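# Put carton and two bottles from bay 2 into tray

## Task

Move the small carton and both bottles that sit in bay 2 into the white tray next to the bays. The person who asked is out of the robot's reach.

## Robot and tools

Robot: two arms, left_arm and right_arm, each with six revolute joints and a two-finger parallel gripper. Joint order for every arm, in commands and in results: waist, shoulder, elbow, wrist pitch, wrist yaw, wrist roll. Shoulder, elbow and wrist roll have their sign flipped relative to the URDF. In your own numbers the usable ranges are therefore about: waist -2.618 to 3.054, shoulder -3.142 to 0.000, elbow -3.142 to 0.000, wrist pitch -1.571 to 1.571, wrist yaw -1.571 to 1.571, wrist roll -2.094 to 2.094 (all radians). A target more than 0.059 rad beyond a range end, and further out than the joint's current angle, gets the call refused. Real ends may differ from the stated ones by up to 0.059 rad; a 'joint sent to its limit' line means a target was clipped to an end.

Frames: the scene frame has its origin on the table surface, halfway between the nominal arm bases, +z up, +x out across the table, left_arm on the +y side (not the image left). The left_arm base sits at (+0.002, +0.258, 0) m and the right_arm base at (-0.047, -0.237, 0) m, both turned only slightly about z. Gripper positions (metres) and quaternions (wxyz) in results are given in each arm's own base frame and may be off by a few cm, more at long reach. Fixed cameras and the table use the scene frame. The gripper's fingers point along its +z; they open along its y. end_effector_position is the point between the pads, about 1 cm short of the fingertips.

The row: every motion command uses rows of exactly 14 numbers, one list covering both arms: left_arm's six joint angles then its opening, then right_arm's six angles then its opening. Joint numbers are absolute target angles in radians (not offsets). Opening is an absolute command from -1 (closed) to +1 (fully open, pad gap 0.094 m). To leave an arm or gripper untouched, repeat its current 'Joint targets' angles and its present tool command; a 0 opening is a real command, not 'no change'.

execute_actions(actions, cameras): actions is a list of actions; each action is a table of up to 15 rows, one row per 1/30 s step; a shorter table holds its final row for the remaining steps. Each step's target can lead the measured angle by at most 0.339 rad (waist, shoulder, elbow) or 2.2 rad (wrist joints), and a step that would put the gripper over 200 mm from where it is gets scaled back, so long moves need several actions. An empty actions list just reports state and images. cameras picks images by name: cam_high, cam_low, cam_board, cam_left_wrist, cam_right_wrist; omitted, null or ["all"] gives all, [] gives none.

move(target, speed, blend, opening_speed, grip_force, blocking, cameras): target is one 14-number row or a list of up to 15 rows (waypoints); all joints of both arms interpolate together, so grippers trace curves, and no collision avoidance is done. speed is the top rad/s of the joint with farthest to travel, 0.01 to 12.57, default 0.5, one value or one per waypoint. blend (rad) rounds intermediate waypoints; 0 means stop at each. opening_speed (per second on the -1..+1 scale, at least 0.2) ramps the fingers; use it to close gently. grip_force sets finger pad force 10 to 50 N, per arm or shared, and persists; lower forces close slower. blocking=false returns early and lets the move run; a new move replaces a running one. The result adds a 'move:' line: done, off_target (resting more than 0.035 rad from target), moving, held (a check withheld steps or the clearance check stopped the path) or fault, plus limits=held if steps were withheld. Neither done nor off_target tells you about contact.

wait(seconds 0 to 10, cameras): lets time pass holding the last command. stop(cameras): brakes a running move. zoom_image(camera, region=[x0,y0,x1,y1]) enlarges part of the latest image of one camera; pixels from top-left, at most 504 by 504. read_manual(section='licences') only gives licence text. finished_scene(scene=1) ends the scene for good; do it only when all three items sit in the tray and will stay there.

Reading results: 'Joint positions' and 'Joint velocities' give, per arm, the six joints then the pad gap (m). 'Joint targets' are the current drive targets. grip_measured uses the opening scale; with nothing held it may read up to 2.5 mm wide; on a firmly held rigid part it reads somewhat below the part's width, more so on round or small items. Force ramps quickly once commanded below the touch reading; release by commanding well above grip_measured. grip_effort_nm is gripper motor effort (negative closing) and does not prove a grasp. Joint torques are total drive output including gravity, noisy, with offsets. 'joint command not followed' means the clearance check altered steps. Motor heat rises when holding loads, stretching out or pushing at an unreachable pose: MOTOR HOT at 75 °C, at 90 °C the arm folds and goes idle, at 100 °C it collapses.

Avoid: dropping items or releasing them while moving, fast impacts, hard presses into the table, fixtures or heavy things, anything leaving the table, and any arm-to-arm contact (including one gripper closing on the other's fingers). The wrist camera cable counts as the hand when it touches something. Loose objects may occasionally be nudged by outside pushes, so check images before grasping and before finishing.

Each tool is called as name(argument=value, ...), one argument or row to a line, values as JSON.

## Session

execute_actions(
  actions=[],
)

Scene clock: 0.00 s.
left_arm: end_effector_position=(+0.1553, +0.2321, +0.2667) grip_measured=+1.000 grip_effort_nm=n/a end_effector_quat_wxyz=(+0.376, -0.249, +0.631, +0.631) | right_arm: end_effector_position=(+0.3518, -0.3210, +0.1275) grip_measured=+1.000 grip_effort_nm=n/a end_effector_quat_wxyz=(+0.512, +0.430, +0.743, -0.007)
Joint positions: left_arm=[0.4 -0.717 -0.276 0.589 -1.004 -0.784 0.094] | right_arm=[-0.842 -1.673 -0.877 0.281 -0.266 -0.364 0.094]
Joint velocities: within noise
Joint torques (N m): no reading
Motor temperatures (°C): left_arm=[27 35 34 35 27 29 28] | right_arm=[29 30 36 35 28 31 28]
Heat: left arm: 35 °C; right arm: 36 °C.
Joint targets: left_arm=[0.400 -0.711 -0.285 0.587 -1.003 -0.780] | right_arm=[-0.842 -1.672 -0.879 0.265 -0.267 -0.361]
Tool commands: left_gripper/opening=+1.0 right_gripper/opening=+1.0

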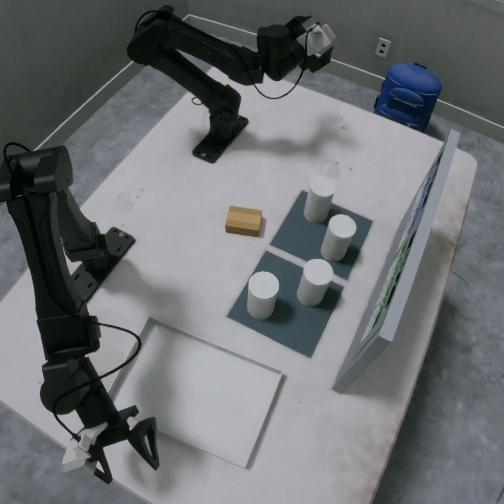

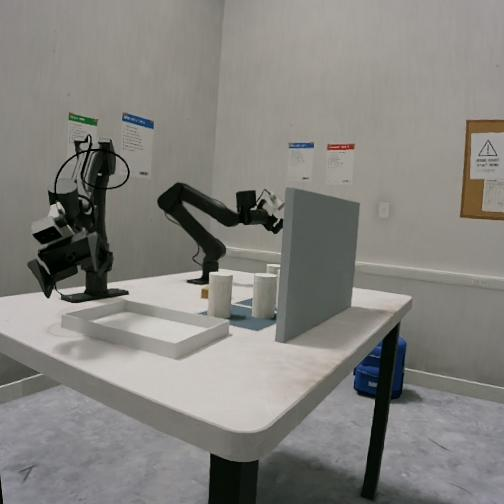

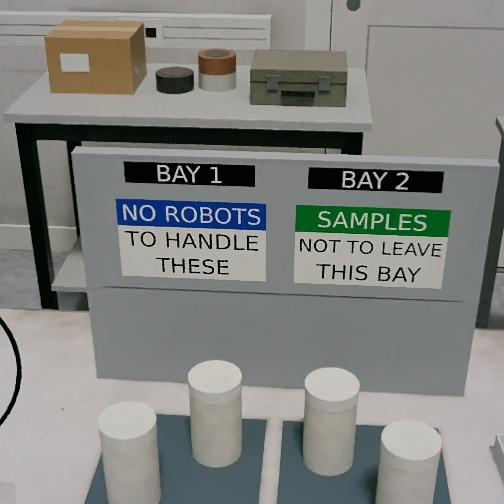

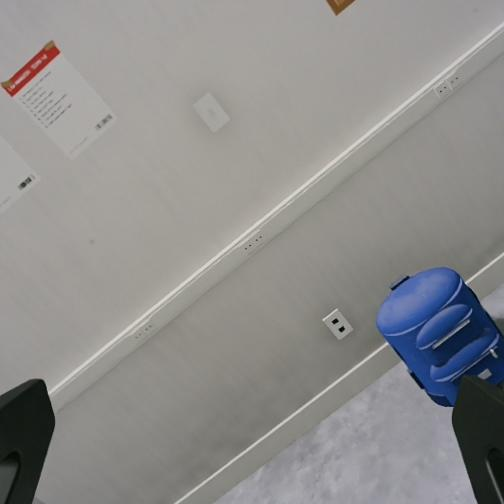

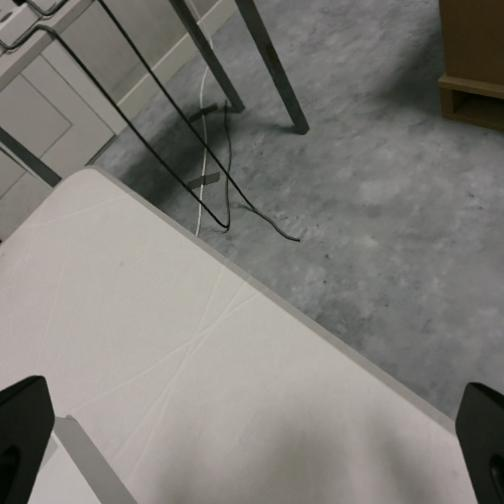

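zoom_image(
  camera="cam_board",
  region=[70, 140, 504, 400],
)

zoom_image(
  camera="cam_high",
  region=[210, 150, 410, 350],
)

zoom_image(
  camera="cam_board",
  region=[70, 340, 504, 504],
)

zoom_image(
  camera="cam_low",
  region=[50, 90, 370, 190],
)

Scaled by 1.161 from the camera's 504x504 image, which has a finer 720x720 frame.

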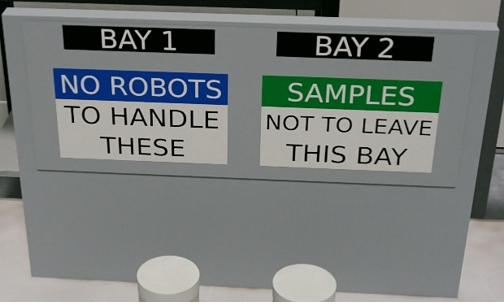

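Scaled by 2.520 from the camera's 504x504 image, which has a finer 720x720 frame.

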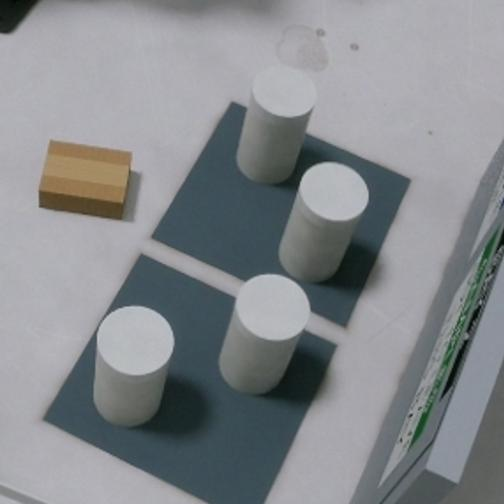

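Scaled by 1.161 from the camera's 504x504 image, which has a finer 720x720 frame.

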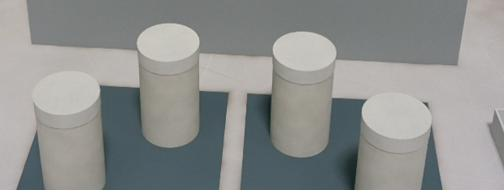

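Scaled by 1.575 from the camera's 504x504 image, which has a finer 720x720 frame.

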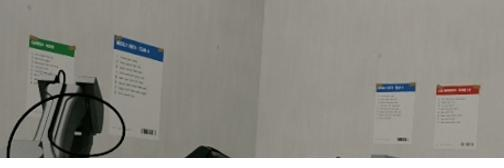

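move(
  target=[
    [0.4,-0.711,-0.285,0.587,-1.003,-0.78,1,-0.842,-1.2,-1.5,-1.0,0,0,1],
    [0.4,-0.711,-0.285,0.587,-1.003,-0.78,1,0.861,-1.2,-1.5,-1.379,0,0,1],
  ],
  speed=1.0,
  blend=0.2,
)

Scene clock: 13.93 s.
left_arm: end_effector_position=(+0.1553, +0.2321, +0.2667) grip_measured=+1.000 grip_effort_nm=-0.01 end_effector_quat_wxyz=(+0.376, -0.249, +0.631, +0.631) | right_arm: end_effector_position=(+0.1715, +0.2013, +0.2700) grip_measured=+1.000 grip_effort_nm=-0.03 end_effector_quat_wxyz=(+0.222, -0.399, +0.883, +0.107)
Joint positions: left_arm=[0.4 -0.717 -0.276 0.589 -1.004 -0.784 0.094] | right_arm=[0.855 -1.206 -1.484 -1.351 -0.009 -0.008 0.094]
Joint torques (N m): left_arm=[0.01 0.47 -8.32 1.44 0.07 0.03] | right_arm=[0.47 3.75 -9.8 1.12 0.11 0.1]
Heat: left arm: 36 °C; right arm: 38 °C.
Joint targets: left_arm=[0.400 -0.711 -0.285 0.587 -1.003 -0.780] | right_arm=[0.861 -1.200 -1.500 -1.379 0.000 0.000]
move: done

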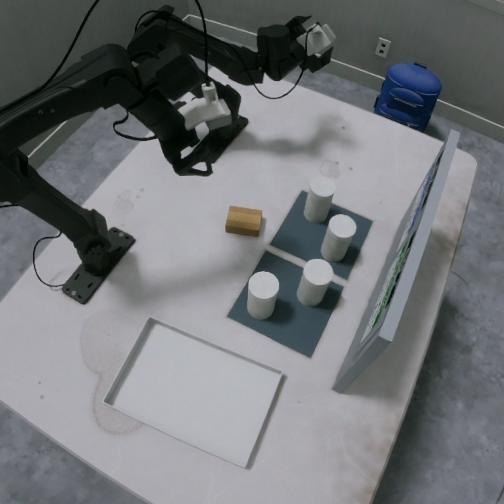

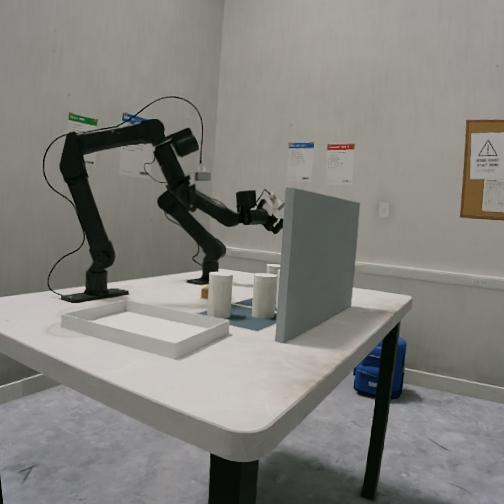

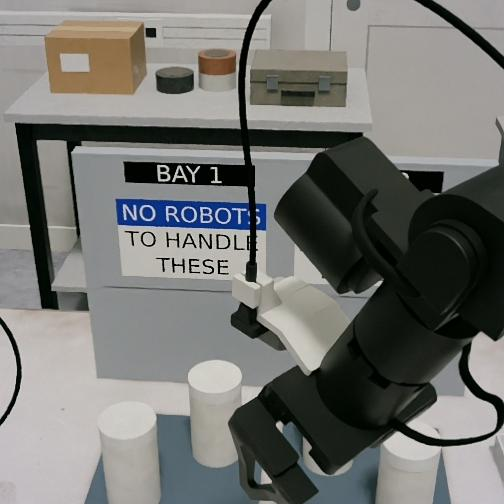

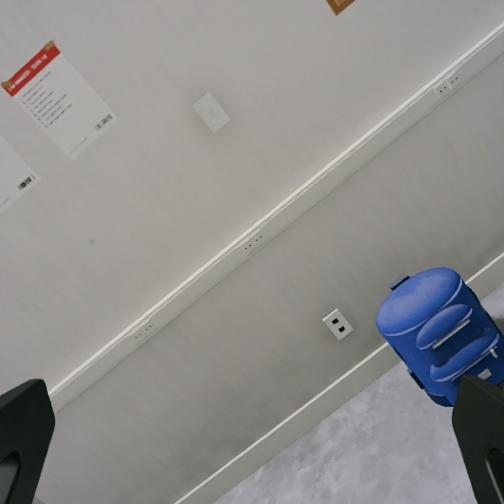

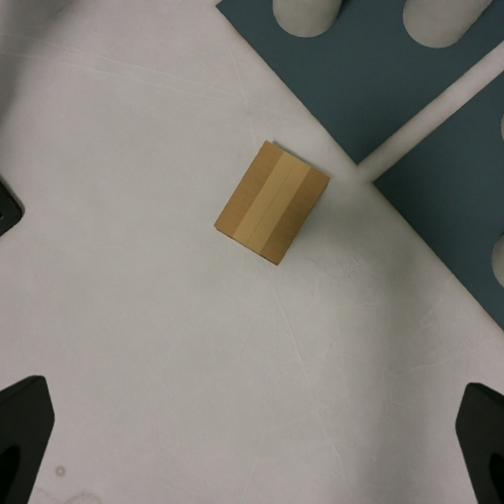

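move(
  target=[0.4,-0.711,-0.285,0.587,-1.003,-0.78,1,0.818,-1.89,-1.715,-1.4,0,1.06,1],
  speed=0.8,
  cameras=["cam_high","cam_low","cam_right_wrist"],
)

Scene clock: 21.40 s.
left_arm: end_effector_position=(+0.1553, +0.2321, +0.2667) grip_measured=+1.000 grip_effort_nm=-0.01 end_effector_quat_wxyz=(+0.376, -0.249, +0.631, +0.631) | right_arm: end_effector_position=(+0.2387, +0.2616, +0.1342) grip_measured=+1.000 grip_effort_nm=-0.04 end_effector_quat_wxyz=(-0.006, +0.806, -0.592, -0.003)
Joint positions: left_arm=[0.4 -0.717 -0.276 0.589 -1.004 -0.784 0.094] | right_arm=[0.825 -1.878 -1.695 -1.377 -0.007 1.05 0.094]
Joint torques (N m): left_arm=[-0.05 0.44 -8.39 1.44 0.05 0.02] | right_arm=[-0.55 9.63 -10.37 0.26 0.1 0.1]
Heat: left arm: 36 °C; right arm: 39 °C.
Joint targets: left_arm=[0.400 -0.711 -0.285 0.587 -1.003 -0.780] | right_arm=[0.818 -1.890 -1.715 -1.400 0.000 1.060]
move: done
Images, in order (width x height): cam_high 504x504, cam_low 504x504, cam_right_wrist 504x504.

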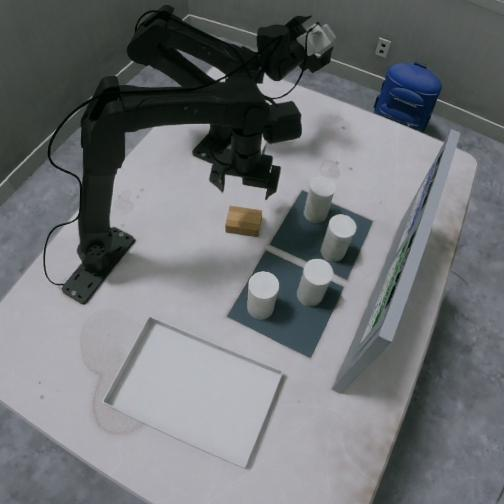

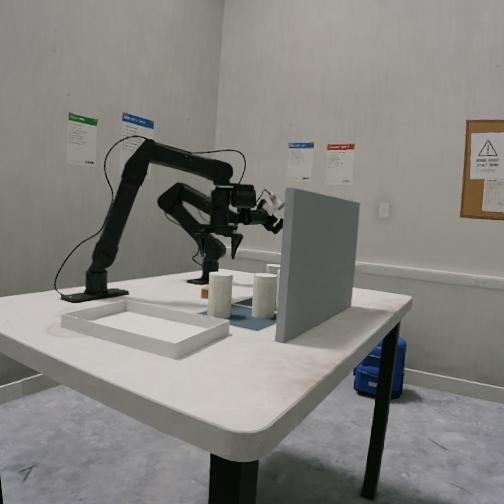

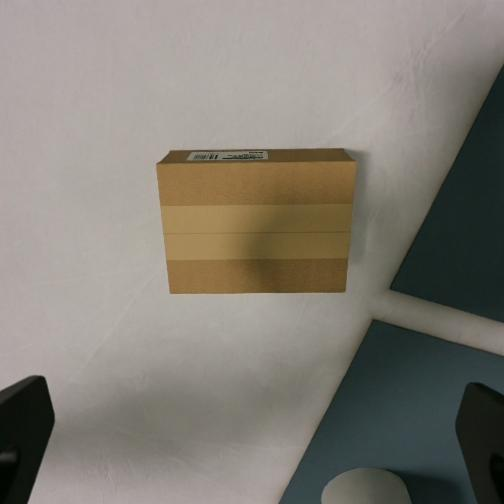

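move(
  target=[0.4,-0.711,-0.285,0.587,-1.003,-0.78,1,0.832,-1.922,-1.5,-1.155,0,1.05,1],
  speed=0.4,
  cameras=["cam_high","cam_low","cam_right_wrist"],
)

Scene clock: 31.53 s.
left_arm: end_effector_position=(+0.1553, +0.2321, +0.2667) grip_measured=+1.000 grip_effort_nm=-0.01 end_effector_quat_wxyz=(+0.376, -0.249, +0.631, +0.631) | right_arm: end_effector_position=(+0.2414, +0.2643, +0.0794) grip_measured=+1.000 grip_effort_nm=-0.04 end_effector_quat_wxyz=(-0.005, +0.806, -0.592, -0.003)
Joint positions: left_arm=[0.4 -0.717 -0.276 0.589 -1.004 -0.784 0.094] | right_arm=[0.825 -1.904 -1.513 -1.169 -0.006 1.051 0.094]
Joint torques (N m): left_arm=[0.13 0.35 -8.39 1.44 0.06 0.03] | right_arm=[0.73 9.43 -7.1 0.57 0.09 -0.01]
Heat: left arm: 37 °C; right arm: 39 °C.
Joint targets: left_arm=[0.400 -0.711 -0.285 0.587 -1.003 -0.780] | right_arm=[0.832 -1.922 -1.500 -1.155 0.000 1.050]
move: done
Images, in order (width x height): cam_high 504x504, cam_low 504x504, cam_right_wrist 504x504.

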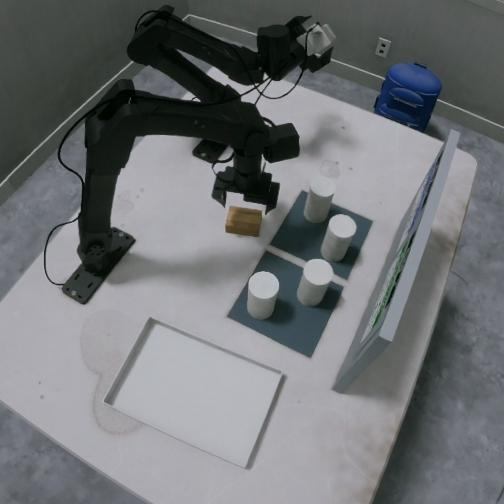

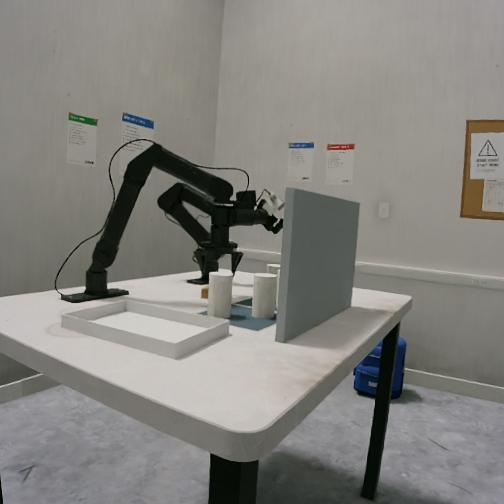

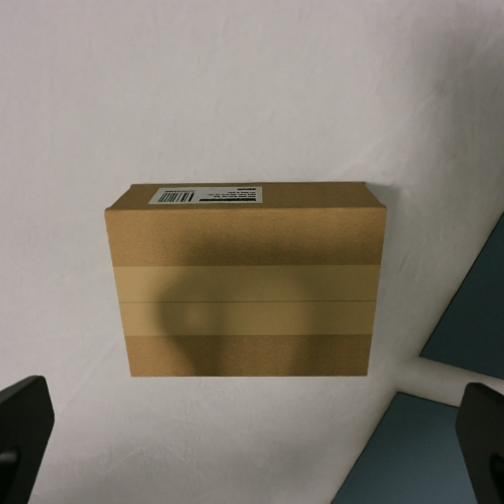

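move(
  target=[0.4,-0.711,-0.285,0.587,-1.003,-0.78,1,0.838,-1.983,-1.335,-0.938,0,1.05,1],
  speed=0.25,
  cameras=["cam_high","cam_low","cam_right_wrist"],
)

Scene clock: 35.27 s.
left_arm: end_effector_position=(+0.1553, +0.2321, +0.2667) grip_measured=+1.000 grip_effort_nm=-0.01 end_effector_quat_wxyz=(+0.376, -0.249, +0.631, +0.631) | right_arm: end_effector_position=(+0.2385, +0.2646, +0.0198) grip_measured=+1.000 grip_effort_nm=-0.04 end_effector_quat_wxyz=(-0.002, +0.808, -0.589, -0.003)
Joint positions: left_arm=[0.4 -0.717 -0.276 0.589 -1.004 -0.784 0.094] | right_arm=[0.831 -1.963 -1.348 -0.953 -0.006 1.051 0.094]
Joint torques (N m): left_arm=[-0.03 0.4 -8.38 1.43 0.06 0.01] | right_arm=[0.62 9.47 -6.69 0.58 0.11 0.02]
Heat: left arm: 37 °C; right arm: 38 °C.
Joint targets: left_arm=[0.400 -0.711 -0.285 0.587 -1.003 -0.780] | right_arm=[0.838 -1.983 -1.335 -0.938 0.000 1.050]
move: done
Images, in order (width x height): cam_high 504x504, cam_low 504x504, cam_right_wrist 504x504.

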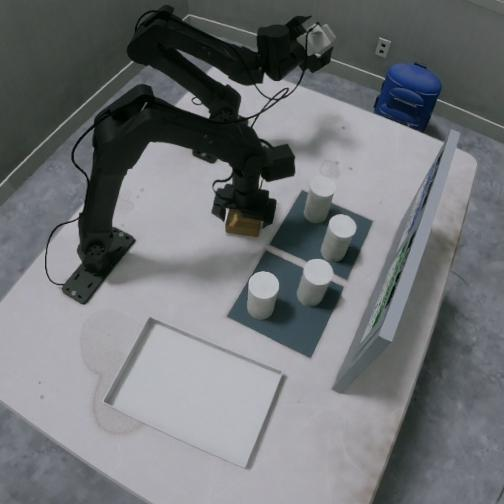

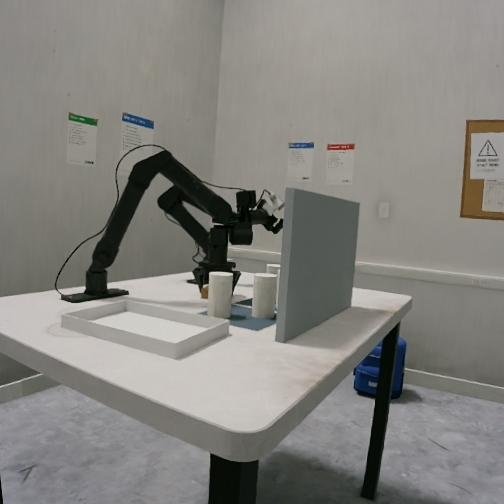

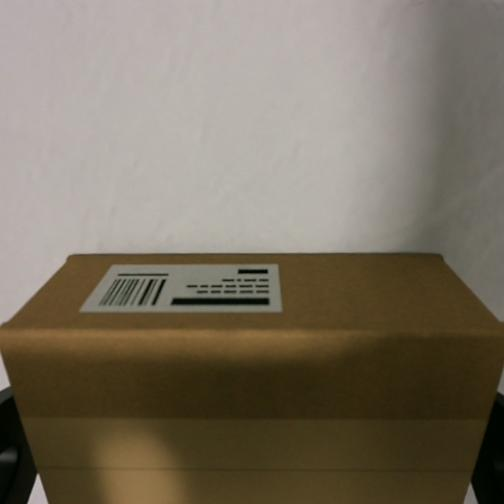

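move(
  target=[0.4,-0.711,-0.285,0.587,-1.003,-0.78,1,0.838,-1.983,-1.335,-0.938,0,1.05,0.62],
  opening_speed=0.25,
  grip_force=20,
  cameras=["cam_right_wrist"],
)

Scene clock: 37.63 s.
left_arm: end_effector_position=(+0.1553, +0.2321, +0.2667) grip_measured=+1.000 grip_effort_nm=-0.01 end_effector_quat_wxyz=(+0.376, -0.249, +0.631, +0.631) | right_arm: end_effector_position=(+0.2387, +0.2648, +0.0198) grip_measured=+0.705 grip_effort_nm=-0.50 end_effector_quat_wxyz=(-0.002, +0.808, -0.589, -0.003)
Joint positions: left_arm=[0.4 -0.717 -0.276 0.589 -1.004 -0.784 0.094] | right_arm=[0.831 -1.963 -1.348 -0.952 -0.006 1.051 0.08]
Joint torques (N m): left_arm=[-0.09 0.38 -8.28 1.47 0.05 0.02] | right_arm=[0.61 9.4 -6.65 0.57 0.09 0.02]
Heat: left arm: 37 °C; right arm: 38 °C.
Joint targets: left_arm=[0.400 -0.711 -0.285 0.587 -1.003 -0.780] | right_arm=[0.838 -1.983 -1.335 -0.938 0.000 1.050]
grip_force (N): 20, 20
move: done
Images, in order (width x height): cam_right_wrist 504x504.

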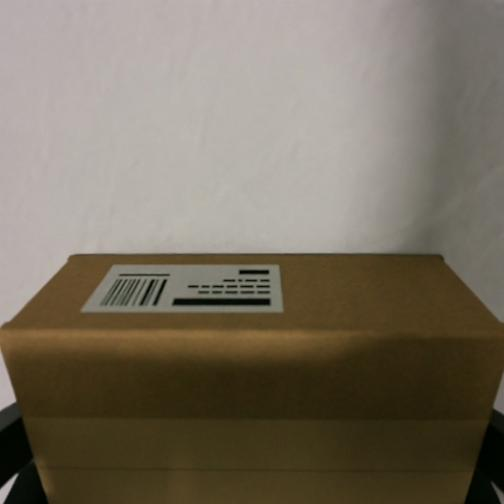

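move(
  target=[
    [0.4,-0.711,-0.285,0.587,-1.003,-0.78,1,0.838,-1.915,-1.61,-1.26,0,1.05,0.62],
    [0.4,-0.711,-0.285,0.587,-1.003,-0.78,1,0.838,-1.76,-1.89,-1.5,0,1.05,0.62],
    [0.4,-0.711,-0.285,0.587,-1.003,-0.78,1,-0.446,-1.76,-1.89,-1.5,0,0.6,0.62],
    [0.4,-0.711,-0.285,0.587,-1.003,-0.78,1,-0.446,-2.14,-2.01,-1.455,0,0.446,0.62],
  ],
  speed=[0.4,0.5,0.7,0.4],
  blend=[0.08,0.1,0.1,0],
)

Scene clock: 45.53 s.
left_arm: end_effector_position=(+0.1553, +0.2321, +0.2667) grip_measured=+1.000 grip_effort_nm=-0.01 end_effector_quat_wxyz=(+0.376, -0.249, +0.631, +0.631) | right_arm: end_effector_position=(+0.3625, -0.1718, +0.1192) grip_measured=+0.705 grip_effort_nm=-0.50 end_effector_quat_wxyz=(-0.015, -0.005, +1.000, +0.008)
Joint positions: left_arm=[0.4 -0.717 -0.276 0.589 -1.004 -0.784 0.094] | right_arm=[-0.446 -2.124 -1.989 -1.469 -0.001 0.456 0.08]
Joint torques (N m): left_arm=[-0.13 0.49 -8.21 1.44 0.06 0.03] | right_arm=[-0.08 11.75 -10.17 0.52 0.05 -0.1]
Heat: left arm: 37 °C; right arm: 38 °C.
Joint targets: left_arm=[0.400 -0.711 -0.285 0.587 -1.003 -0.780] | right_arm=[-0.446 -2.140 -2.010 -1.455 0.000 0.446]
grip_force (N): 20, 20
move: done

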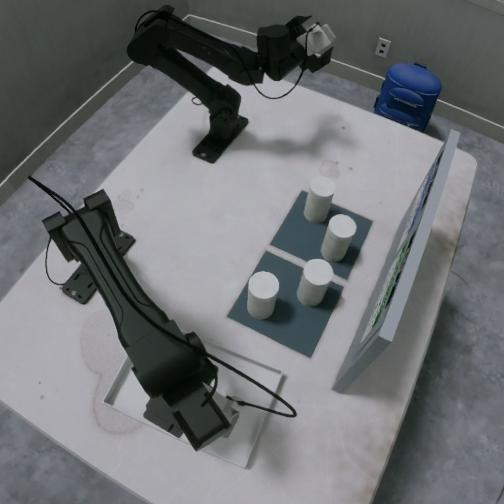

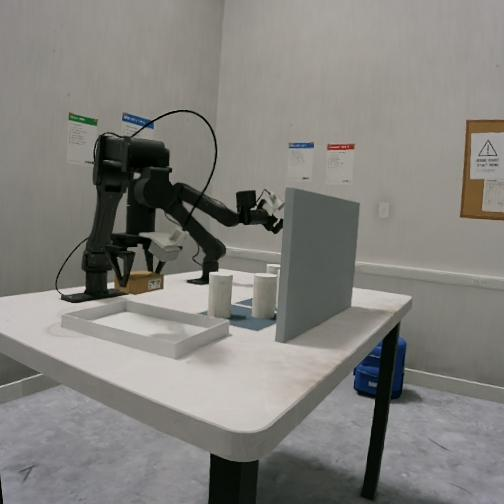

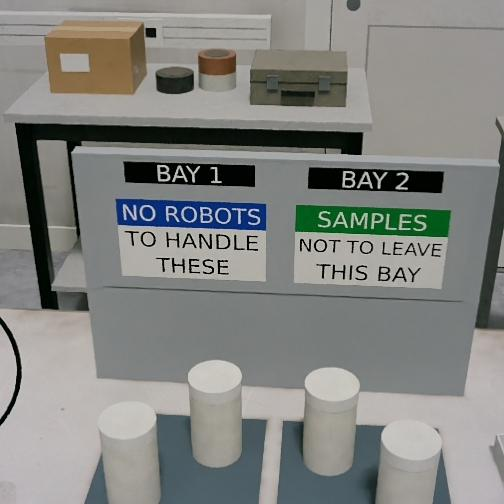

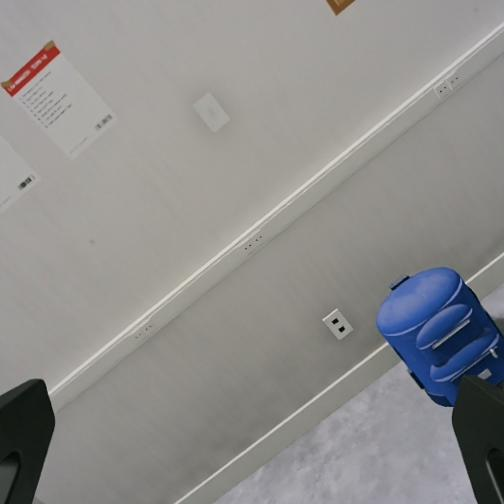

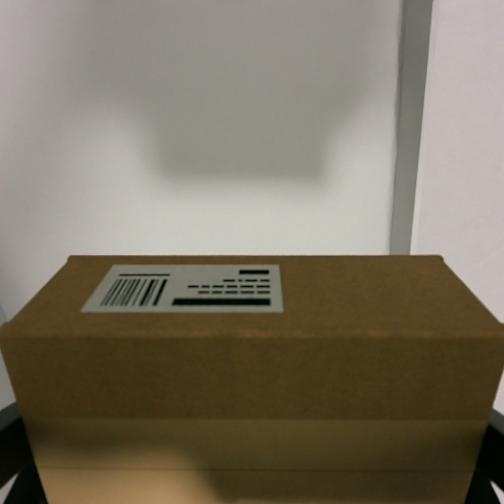

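move(
  target=[0.4,-0.711,-0.285,0.587,-1.003,-0.78,1,-0.389,-2.088,-1.576,-1.077,0,0.385,0.62],
  speed=0.3,
)

Scene clock: 50.03 s.
left_arm: end_effector_position=(+0.1553, +0.2321, +0.2667) grip_measured=+1.000 grip_effort_nm=-0.01 end_effector_quat_wxyz=(+0.376, -0.249, +0.631, +0.631) | right_arm: end_effector_position=(+0.3573, -0.1483, +0.0249) grip_measured=+0.705 grip_effort_nm=-0.49 end_effector_quat_wxyz=(-0.021, +0.001, +1.000, +0.009)
Joint positions: left_arm=[0.4 -0.717 -0.276 0.589 -1.004 -0.784 0.094] | right_arm=[-0.396 -2.112 -1.591 -1.095 0 0.394 0.08]
Joint torques (N m): left_arm=[0.02 0.44 -8.34 1.4 0.07 0.04] | right_arm=[0.53 15.28 -6.5 0.54 0.04 -0.07]
Heat: left arm: 37 °C; right arm: 39 °C.
Joint targets: left_arm=[0.400 -0.711 -0.285 0.587 -1.003 -0.780] | right_arm=[-0.389 -2.088 -1.576 -1.077 0.000 0.385]
grip_force (N): 20, 20
move: done

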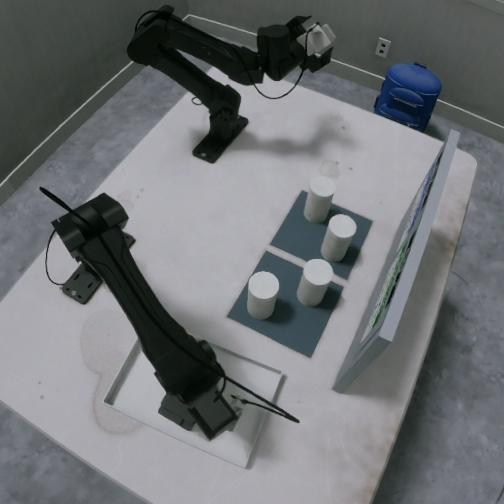

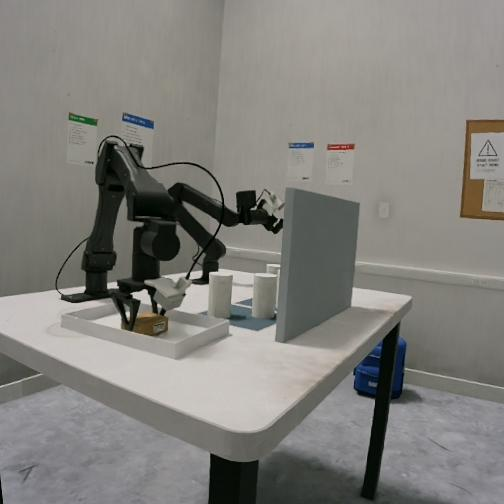

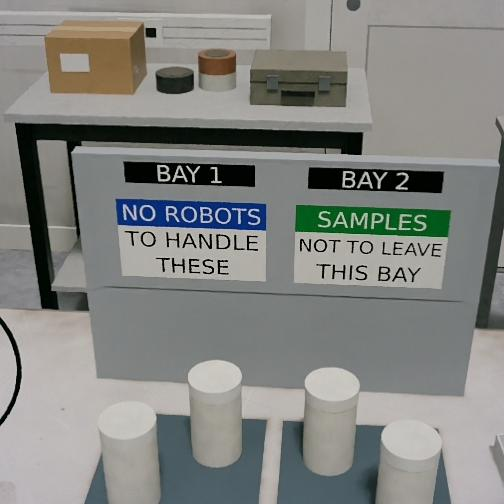

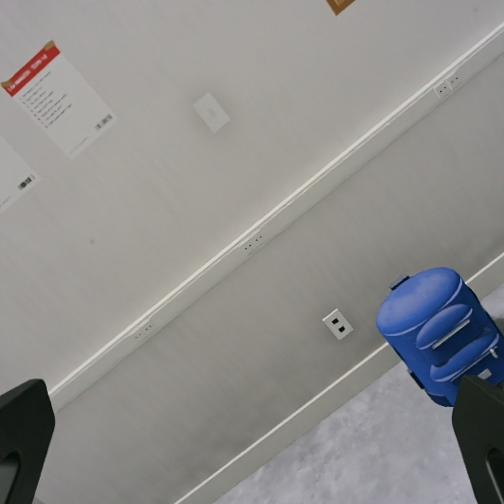

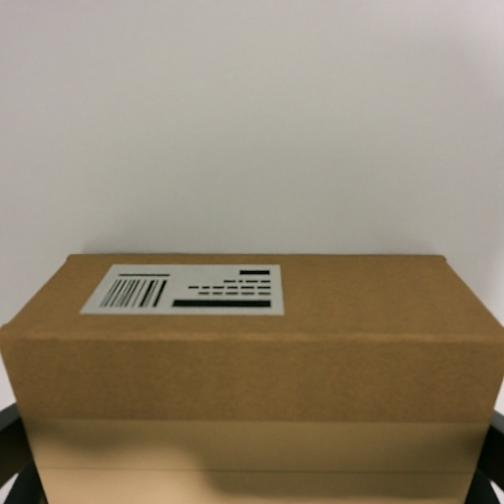

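zoom_image(
  camera="cam_low",
  region=[60, 260, 240, 370],
)

Scaled by 2.800 from the camera's 504x504 image, which has a finer 720x720 frame.

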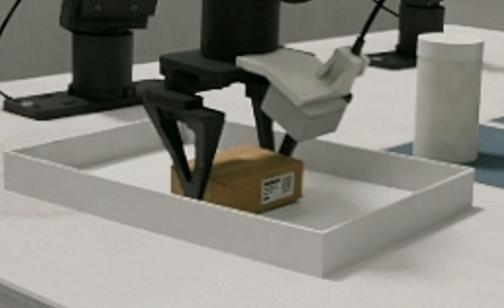

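move(
  target=[0.4,-0.711,-0.285,0.587,-1.003,-0.78,1,-0.389,-2.088,-1.576,-1.077,0,0.385,0.92],
  opening_speed=0.3,
  cameras=["cam_low","cam_right_wrist"],
)

Scene clock: 52.93 s.
left_arm: end_effector_position=(+0.1553, +0.2321, +0.2667) grip_measured=+1.000 grip_effort_nm=-0.01 end_effector_quat_wxyz=(+0.376, -0.249, +0.631, +0.631) | right_arm: end_effector_position=(+0.3575, -0.1484, +0.0249) grip_measured=+0.917 grip_effort_nm=0.12 end_effector_quat_wxyz=(-0.020, +0.001, +1.000, +0.008)
Joint positions: left_arm=[0.4 -0.717 -0.276 0.589 -1.004 -0.784 0.094] | right_arm=[-0.396 -2.112 -1.591 -1.095 0 0.394 0.09]
Joint torques (N m): left_arm=[0.1 0.35 -8.35 1.43 0.11 -0.02] | right_arm=[0.59 15.34 -6.5 0.52 0.04 -0.08]
Motor temperatures (°C): left_arm=[27 34 37 37 27 29 28] | right_arm=[29 35 39 35 28 30 29]
Heat: left arm: 37 °C; right arm: 39 °C.
Joint targets: left_arm=[0.400 -0.711 -0.285 0.587 -1.003 -0.780] | right_arm=[-0.389 -2.088 -1.576 -1.077 0.000 0.385]
grip_force (N): 20, 20
move: done
Images, in order (width x height): cam_low 504x504, cam_right_wrist 504x504.

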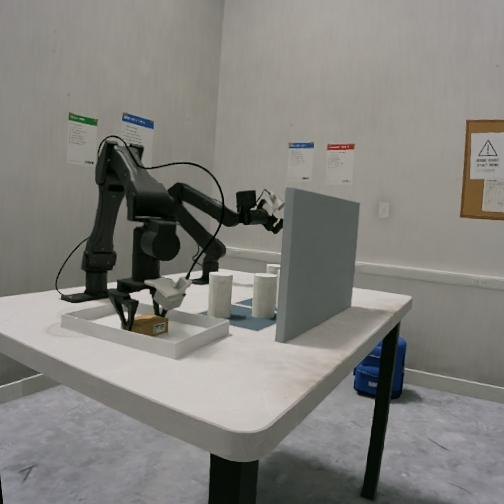

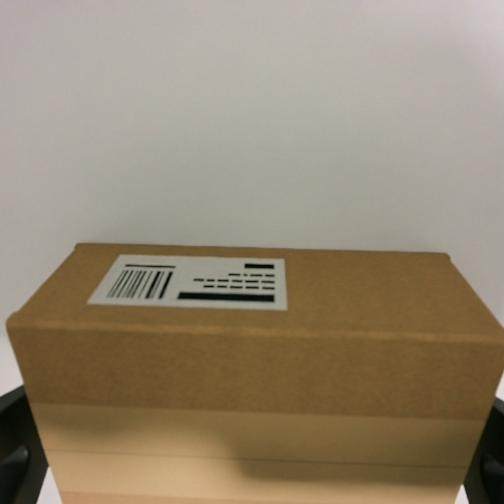

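move(
  target=[
    [0.4,-0.711,-0.285,0.587,-1.003,-0.78,1,-0.389,-2.075,-1.67,-1.18,0,0.385,0.92],
    [0.4,-0.711,-0.285,0.587,-1.003,-0.78,1,-0.389,-2.04,-1.88,-1.42,0,0.385,0.92],
    [0.4,-0.711,-0.285,0.587,-1.003,-0.78,1,-0.389,-1.3,-1.5,-1.2,0,0.385,0.92],
  ],
  speed=[0.25,0.4,0.8],
  blend=[0.03,0.06,0],
)

Scene clock: 56.83 s.
left_arm: end_effector_position=(+0.1553, +0.2321, +0.2667) grip_measured=+1.000 grip_effort_nm=-0.01 end_effector_quat_wxyz=(+0.376, -0.249, +0.631, +0.631) | right_arm: end_effector_position=(+0.2885, -0.1195, +0.2751) grip_measured=+0.917 grip_effort_nm=0.12 end_effector_quat_wxyz=(+0.265, +0.001, +0.958, -0.110)
Joint positions: left_arm=[0.4 -0.717 -0.276 0.589 -1.004 -0.784 0.094] | right_arm=[-0.396 -1.297 -1.516 -1.208 0 0.394 0.09]
Joint torques (N m): left_arm=[-0.06 0.46 -8.34 1.45 0.08 0.02] | right_arm=[0.62 4.27 -7.16 1.55 0.01 -0.1]
Heat: left arm: 37 °C; right arm: 39 °C.
Joint targets: left_arm=[0.400 -0.711 -0.285 0.587 -1.003 -0.780] | right_arm=[-0.389 -1.300 -1.500 -1.200 0.000 0.385]
grip_force (N): 20, 20
move: done

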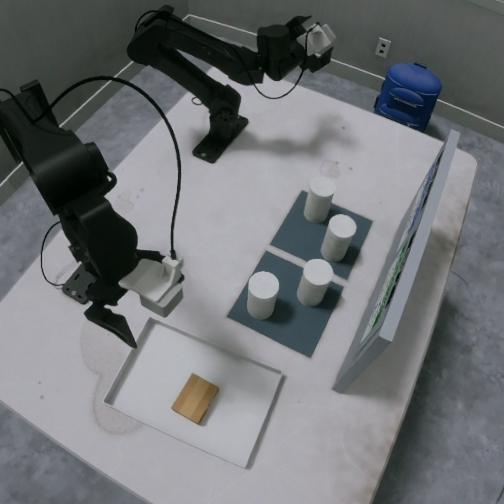

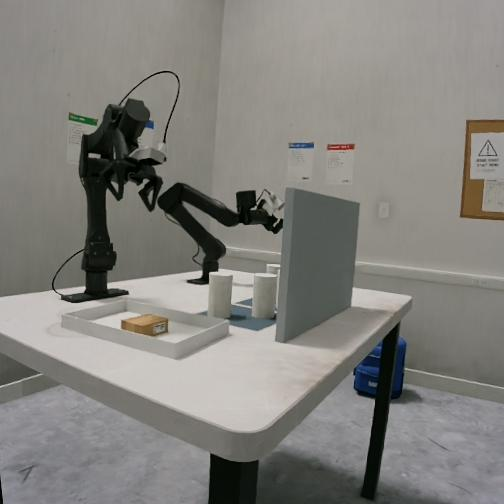

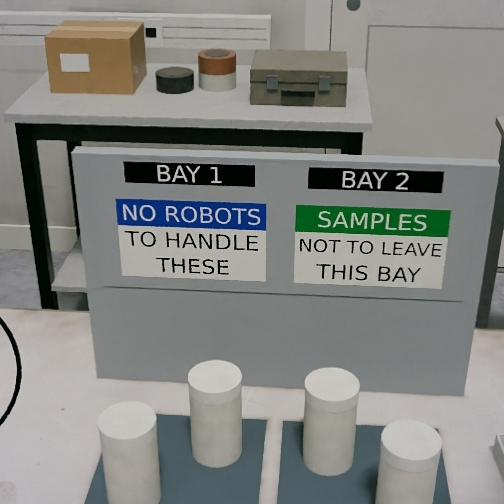

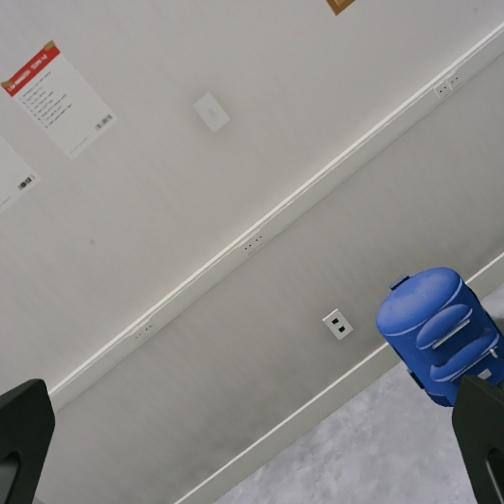

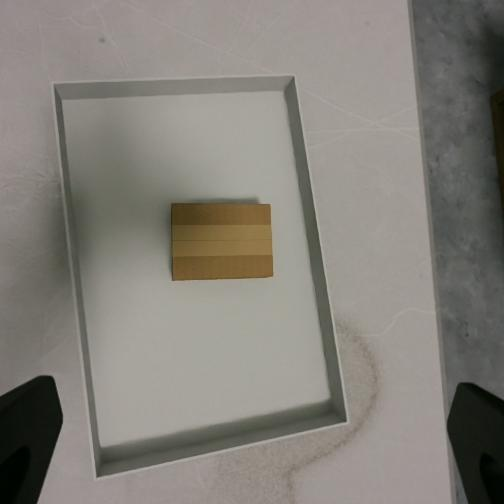

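finished_scene(
)

The scene is finished: the task was done.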